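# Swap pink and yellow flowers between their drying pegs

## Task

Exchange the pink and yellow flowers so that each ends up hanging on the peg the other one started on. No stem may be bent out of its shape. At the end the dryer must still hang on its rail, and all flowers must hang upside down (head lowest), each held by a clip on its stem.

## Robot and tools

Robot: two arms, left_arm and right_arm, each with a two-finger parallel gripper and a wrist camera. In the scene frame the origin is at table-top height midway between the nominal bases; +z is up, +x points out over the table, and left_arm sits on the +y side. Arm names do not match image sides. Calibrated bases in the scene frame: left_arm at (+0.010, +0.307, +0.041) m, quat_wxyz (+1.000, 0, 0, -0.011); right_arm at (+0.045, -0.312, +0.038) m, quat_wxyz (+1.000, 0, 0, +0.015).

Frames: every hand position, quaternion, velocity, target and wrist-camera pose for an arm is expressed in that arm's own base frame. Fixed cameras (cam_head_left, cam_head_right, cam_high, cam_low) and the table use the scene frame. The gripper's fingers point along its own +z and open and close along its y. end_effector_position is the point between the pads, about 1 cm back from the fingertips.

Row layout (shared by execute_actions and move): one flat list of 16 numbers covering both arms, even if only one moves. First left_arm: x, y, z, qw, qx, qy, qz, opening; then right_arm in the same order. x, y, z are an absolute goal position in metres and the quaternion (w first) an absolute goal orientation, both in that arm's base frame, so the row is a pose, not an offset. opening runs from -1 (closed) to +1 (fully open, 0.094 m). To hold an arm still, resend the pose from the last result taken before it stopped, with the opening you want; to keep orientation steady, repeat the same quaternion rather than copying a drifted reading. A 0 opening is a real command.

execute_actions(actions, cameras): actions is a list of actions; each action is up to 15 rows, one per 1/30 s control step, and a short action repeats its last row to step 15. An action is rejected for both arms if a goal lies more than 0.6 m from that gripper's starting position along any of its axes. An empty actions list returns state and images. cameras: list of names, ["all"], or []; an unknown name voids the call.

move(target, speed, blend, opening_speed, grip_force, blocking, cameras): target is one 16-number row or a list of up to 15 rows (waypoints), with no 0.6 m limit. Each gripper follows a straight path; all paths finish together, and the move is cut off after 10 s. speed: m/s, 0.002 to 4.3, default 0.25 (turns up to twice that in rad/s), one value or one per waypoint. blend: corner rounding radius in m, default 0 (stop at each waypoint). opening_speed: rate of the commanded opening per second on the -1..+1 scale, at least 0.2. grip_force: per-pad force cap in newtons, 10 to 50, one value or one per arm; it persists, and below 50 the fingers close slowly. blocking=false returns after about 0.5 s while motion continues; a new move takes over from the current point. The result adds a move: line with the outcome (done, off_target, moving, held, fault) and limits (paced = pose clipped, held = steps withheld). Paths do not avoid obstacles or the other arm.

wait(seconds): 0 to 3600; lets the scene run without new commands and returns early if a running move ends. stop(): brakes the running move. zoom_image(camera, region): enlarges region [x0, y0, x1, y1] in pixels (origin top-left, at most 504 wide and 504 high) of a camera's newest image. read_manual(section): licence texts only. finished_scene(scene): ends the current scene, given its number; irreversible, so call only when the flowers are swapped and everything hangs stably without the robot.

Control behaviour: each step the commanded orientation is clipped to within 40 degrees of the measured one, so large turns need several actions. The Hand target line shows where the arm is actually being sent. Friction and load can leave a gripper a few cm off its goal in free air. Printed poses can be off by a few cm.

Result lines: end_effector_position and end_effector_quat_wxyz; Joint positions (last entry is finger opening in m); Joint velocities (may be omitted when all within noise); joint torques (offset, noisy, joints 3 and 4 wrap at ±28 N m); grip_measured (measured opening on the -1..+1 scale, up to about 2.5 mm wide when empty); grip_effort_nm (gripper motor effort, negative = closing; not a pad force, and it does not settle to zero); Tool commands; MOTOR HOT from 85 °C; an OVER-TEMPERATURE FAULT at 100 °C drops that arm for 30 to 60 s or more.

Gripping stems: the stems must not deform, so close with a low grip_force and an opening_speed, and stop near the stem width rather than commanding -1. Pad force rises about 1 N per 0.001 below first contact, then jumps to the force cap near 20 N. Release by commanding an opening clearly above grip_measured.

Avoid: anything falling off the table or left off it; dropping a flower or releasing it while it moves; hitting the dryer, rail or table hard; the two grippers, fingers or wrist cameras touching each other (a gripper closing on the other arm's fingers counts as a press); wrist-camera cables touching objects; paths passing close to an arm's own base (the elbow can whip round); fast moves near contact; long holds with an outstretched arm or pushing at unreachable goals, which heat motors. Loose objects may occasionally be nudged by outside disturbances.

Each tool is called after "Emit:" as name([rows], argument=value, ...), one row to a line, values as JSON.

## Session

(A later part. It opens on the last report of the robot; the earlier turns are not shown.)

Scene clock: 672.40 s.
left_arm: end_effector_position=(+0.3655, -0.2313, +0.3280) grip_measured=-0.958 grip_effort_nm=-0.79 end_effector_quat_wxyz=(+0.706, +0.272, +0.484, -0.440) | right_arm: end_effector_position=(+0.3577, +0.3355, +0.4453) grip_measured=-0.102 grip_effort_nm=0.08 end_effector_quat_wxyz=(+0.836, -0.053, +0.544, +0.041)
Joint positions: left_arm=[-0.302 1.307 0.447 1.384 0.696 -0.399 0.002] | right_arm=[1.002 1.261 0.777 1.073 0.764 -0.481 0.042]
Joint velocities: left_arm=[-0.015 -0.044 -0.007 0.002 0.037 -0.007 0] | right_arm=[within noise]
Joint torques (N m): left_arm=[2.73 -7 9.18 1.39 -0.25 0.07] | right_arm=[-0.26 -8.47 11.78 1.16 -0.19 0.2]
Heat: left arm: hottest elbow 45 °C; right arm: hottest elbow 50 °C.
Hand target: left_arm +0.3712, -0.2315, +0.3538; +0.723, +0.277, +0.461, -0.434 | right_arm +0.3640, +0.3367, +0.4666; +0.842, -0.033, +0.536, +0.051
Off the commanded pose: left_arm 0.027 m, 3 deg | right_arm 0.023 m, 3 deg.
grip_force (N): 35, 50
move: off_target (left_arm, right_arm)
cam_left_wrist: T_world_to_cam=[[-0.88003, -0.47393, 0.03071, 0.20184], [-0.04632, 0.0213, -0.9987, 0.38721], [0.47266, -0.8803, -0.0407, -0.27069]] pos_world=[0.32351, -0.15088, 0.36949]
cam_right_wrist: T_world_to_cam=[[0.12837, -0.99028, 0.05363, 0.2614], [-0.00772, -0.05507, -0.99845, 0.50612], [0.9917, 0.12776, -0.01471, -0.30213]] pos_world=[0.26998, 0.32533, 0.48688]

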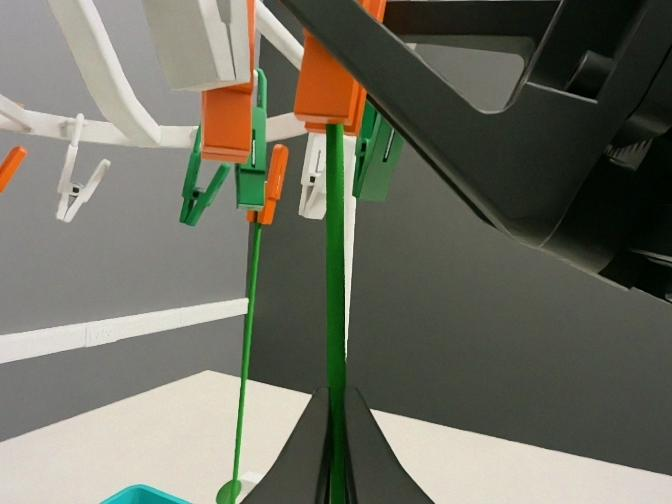

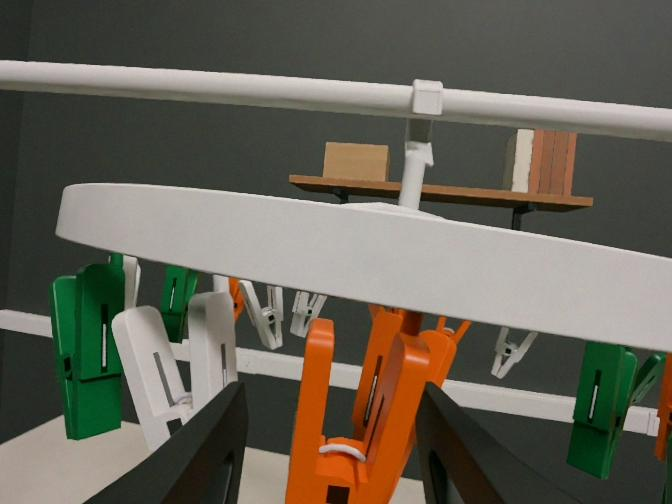

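Emit:
move([
  [0.3725,-0.2320,0.354,0.723,0.2767,0.4606,-0.4344,-0.5,0.365,0.3375,0.467,0.8418,-0.0328,0.5363,0.0514,-0.1],
  [0.345,-0.185,0.325,0.723,0.2767,0.4606,-0.4344,-0.5,0.365,0.3375,0.467,0.8418,-0.0328,0.5363,0.0514,-0.1],
], speed=0.08, opening_speed=0.3, cameras=["cam_left_wrist","cam_right_wrist","cam_head_left"])

Scene clock: 677.73 s.
left_arm: end_effector_position=(+0.3479, -0.1892, +0.3181) grip_measured=-0.502 grip_effort_nm=0.05 end_effector_quat_wxyz=(+0.713, +0.274, +0.475, -0.437) | right_arm: end_effector_position=(+0.3577, +0.3355, +0.4453) grip_measured=-0.101 grip_effort_nm=0.08 end_effector_quat_wxyz=(+0.836, -0.053, +0.544, +0.041)
Joint positions: left_arm=[-0.176 1.305 0.371 1.541 0.799 -0.489 0.023] | right_arm=[1.002 1.261 0.777 1.073 0.764 -0.481 0.042]
Joint torques (N m): left_arm=[3.31 -5.77 5.42 2.39 -0.11 -0.01] | right_arm=[-0.03 -8.23 11.75 1.09 -0.2 0.19]
Heat: left arm: hottest elbow 44 °C; right arm: hottest elbow 50 °C.
Hand target: left_arm +0.3450, -0.1852, +0.3250; +0.722, +0.277, +0.464, -0.432 | right_arm +0.3640, +0.3367, +0.4666; +0.842, -0.033, +0.536, +0.052
Off the commanded pose: left_arm 0.009 m, 2 deg | right_arm 0.023 m, 3 deg.
joint sent to its limit (left arm) — joint 4 (wrist pitch), upper limit. The joint targets still meet the commanded pose.
grip_force (N): 35, 50
move: off_target (right_arm)
cam_left_wrist: T_world_to_cam=[[-0.87897, -0.47668, 0.0139, 0.2111], [-0.02419, 0.01545, -0.99959, 0.36715], [0.47627, -0.87894, -0.02511, -0.23158]] pos_world=[0.30473, -0.10859, 0.35825]
cam_right_wrist: T_world_to_cam=[[0.12837, -0.99028, 0.05363, 0.2614], [-0.00772, -0.05507, -0.99845, 0.50612], [0.9917, 0.12776, -0.01471, -0.30213]] pos_world=[0.26998, 0.32533, 0.48688]
Images, in order (width x height): cam_head_left 672x504, cam_left_wrist 672x504, cam_right_wrist 672x504.

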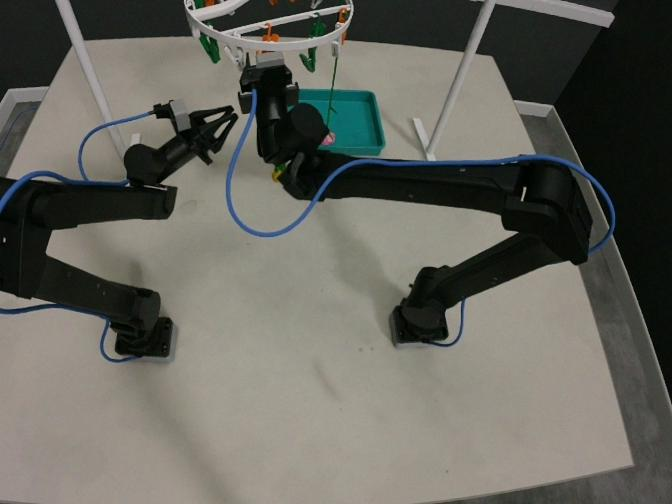

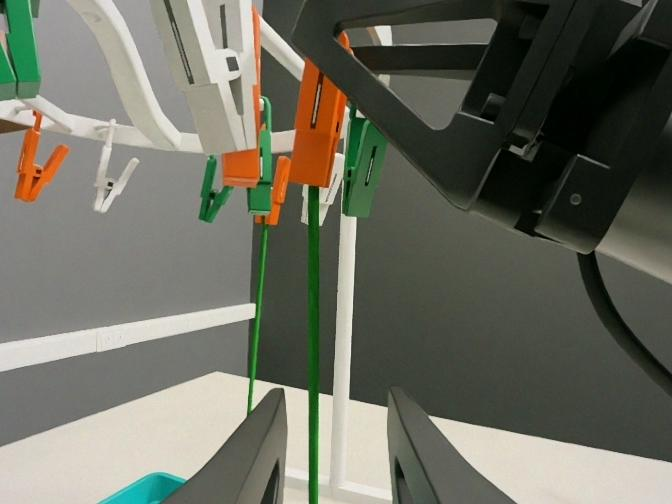

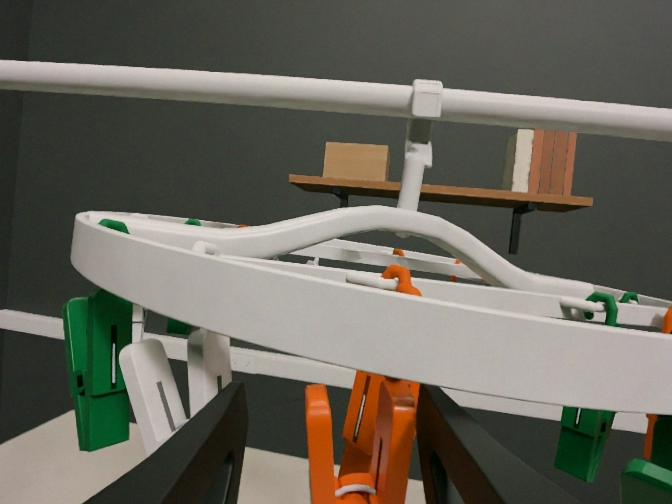

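Emit:
move([
  [0.325,-0.145,0.28,0.723,0.2767,0.4606,-0.4344,-0.5,0.265,0.325,0.415,0.8418,-0.0328,0.5363,0.0514,-0.1],
  [0.29,-0.05,0.26,0.723,0.2767,0.4606,-0.4344,-0.5,0.22,0.22,0.36,0.8418,-0.0328,0.5363,0.0514,-0.1],
], speed=0.12, cameras=["all"])

Emit:
zoom_image(camera="cam_head_left", region=[180, 0, 400, 200])

Emit:
zoom_image(camera="cam_low", region=[270, 110, 420, 290])

Scene clock: 684.47 s.
left_arm: end_effector_position=(+0.2934, -0.0519, +0.2554) grip_measured=-0.502 grip_effort_nm=0.05 end_effector_quat_wxyz=(+0.675, +0.251, +0.595, -0.357) | right_arm: end_effector_position=(+0.2236, +0.2220, +0.3618) grip_measured=-0.101 grip_effort_nm=0.08 end_effector_quat_wxyz=(+0.841, -0.030, +0.537, +0.052)
Joint positions: left_arm=[0.415 1.138 0.163 1.541 1.254 -0.631 0.023] | right_arm=[1.256 1.014 0.286 1.565 0.968 -0.734 0.042]
Joint torques (N m): left_arm=[3.25 -3.31 4.94 2.24 -0.18 -0.02] | right_arm=[1.26 -1.96 5.78 1.55 -0.33 -0.11]
Heat: left arm: hottest elbow 44 °C; right arm: hottest elbow 50 °C.
Hand target: left_arm +0.2903, -0.0508, +0.2602; +0.683, +0.258, +0.588, -0.348 | right_arm +0.2202, +0.2200, +0.3600; +0.842, -0.033, +0.536, +0.051
Off the commanded pose: left_arm 0.006 m, 19 deg | right_arm 0.005 m, 0 deg.
joint sent to its limit (left arm) — joint 4 (wrist pitch), upper limit. The joint targets are off in orientation, not in position.
grip_force (N): 35, 50
move: off_target (left_arm)
cam_left_wrist: T_world_to_cam=[[-0.77681, -0.62542, 0.07354, 0.17657], [-0.22033, 0.16054, -0.96212, 0.35653], [0.58993, -0.76359, -0.26251, -0.05331]] pos_world=[0.24716, 0.01249, 0.31605]
cam_right_wrist: T_world_to_cam=[[0.12074, -0.99267, 0.00448, 0.19074], [0.00674, -0.00369, -0.99997, 0.40149], [0.99266, 0.12076, 0.00624, -0.16219]] pos_world=[0.13526, 0.21041, 0.40163]

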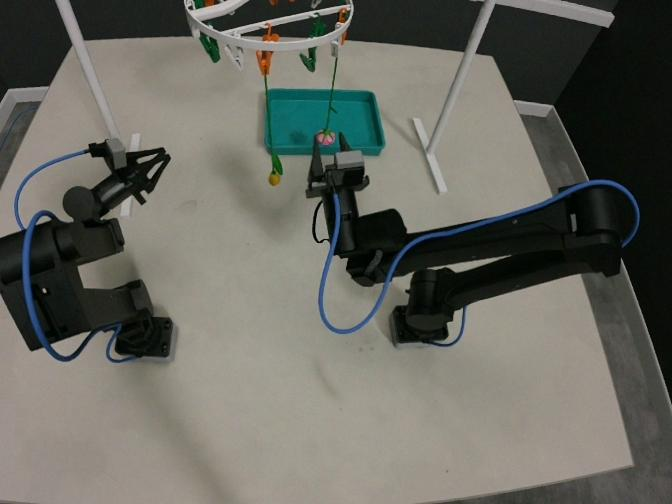

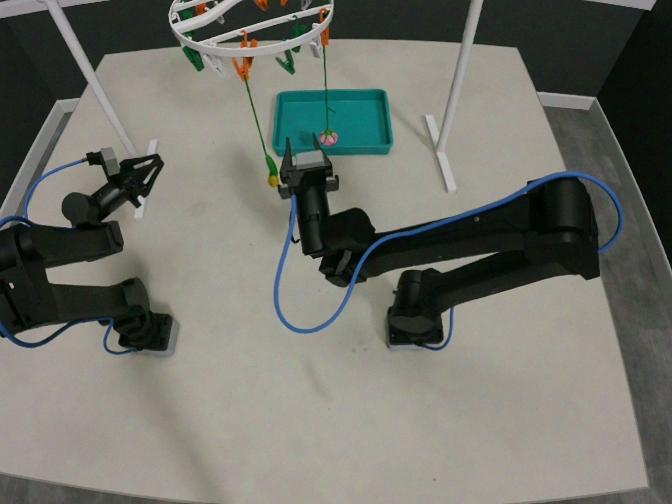

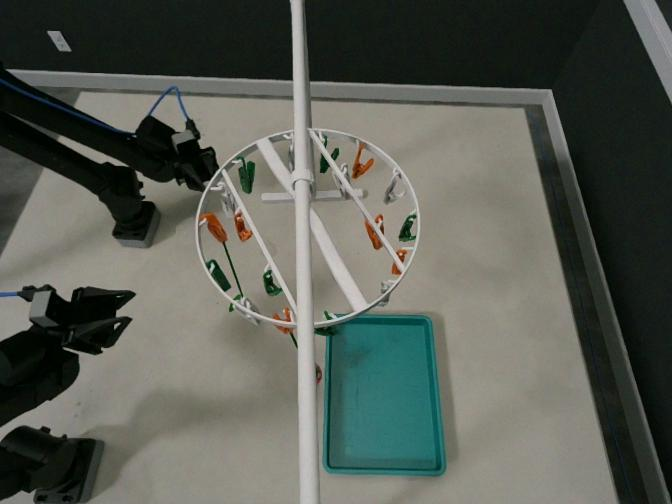

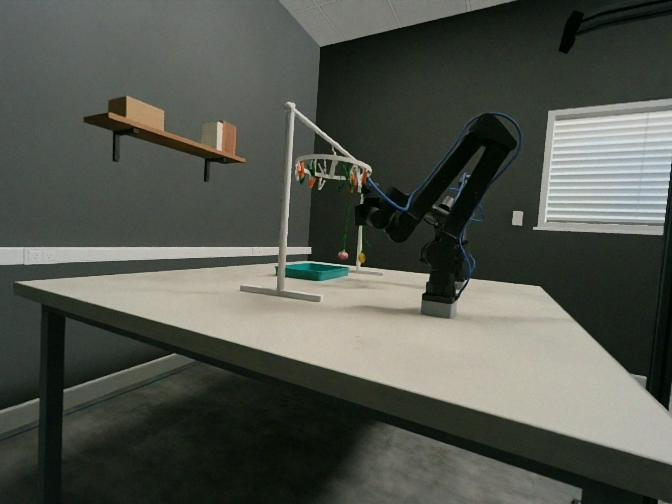

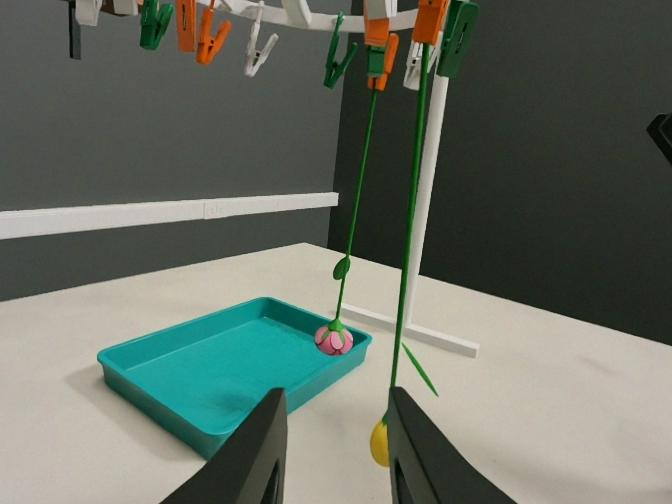

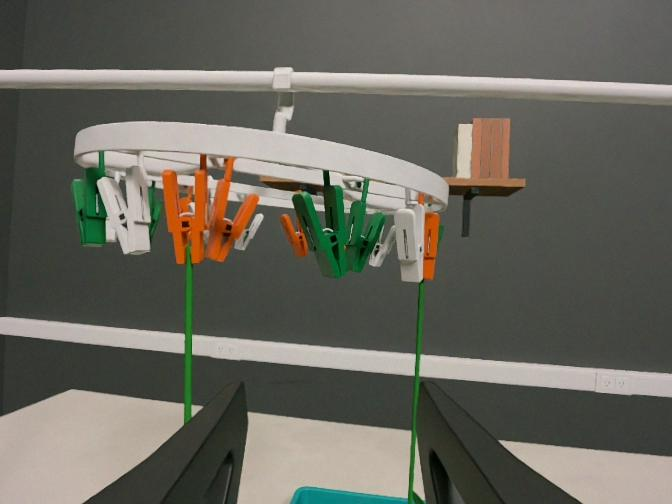

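Scaled by 2.291 from the camera's image (finer frame: 960x720).

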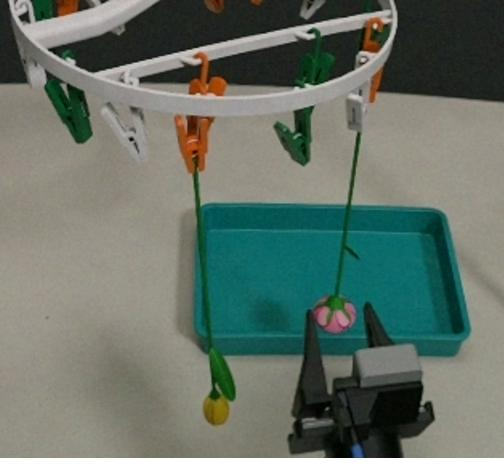

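Scaled by 2.800 from the camera's image (finer frame: 960x720).

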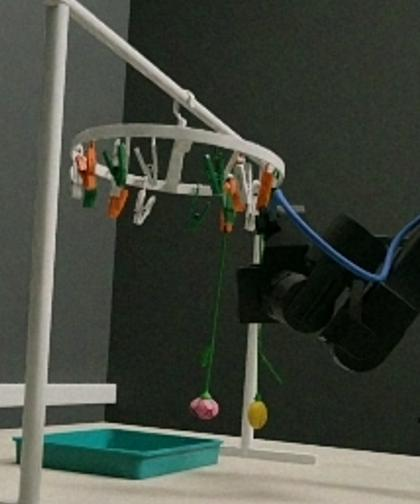

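Emit:
finished_scene(scene=1)

The scene is finished: the task was done.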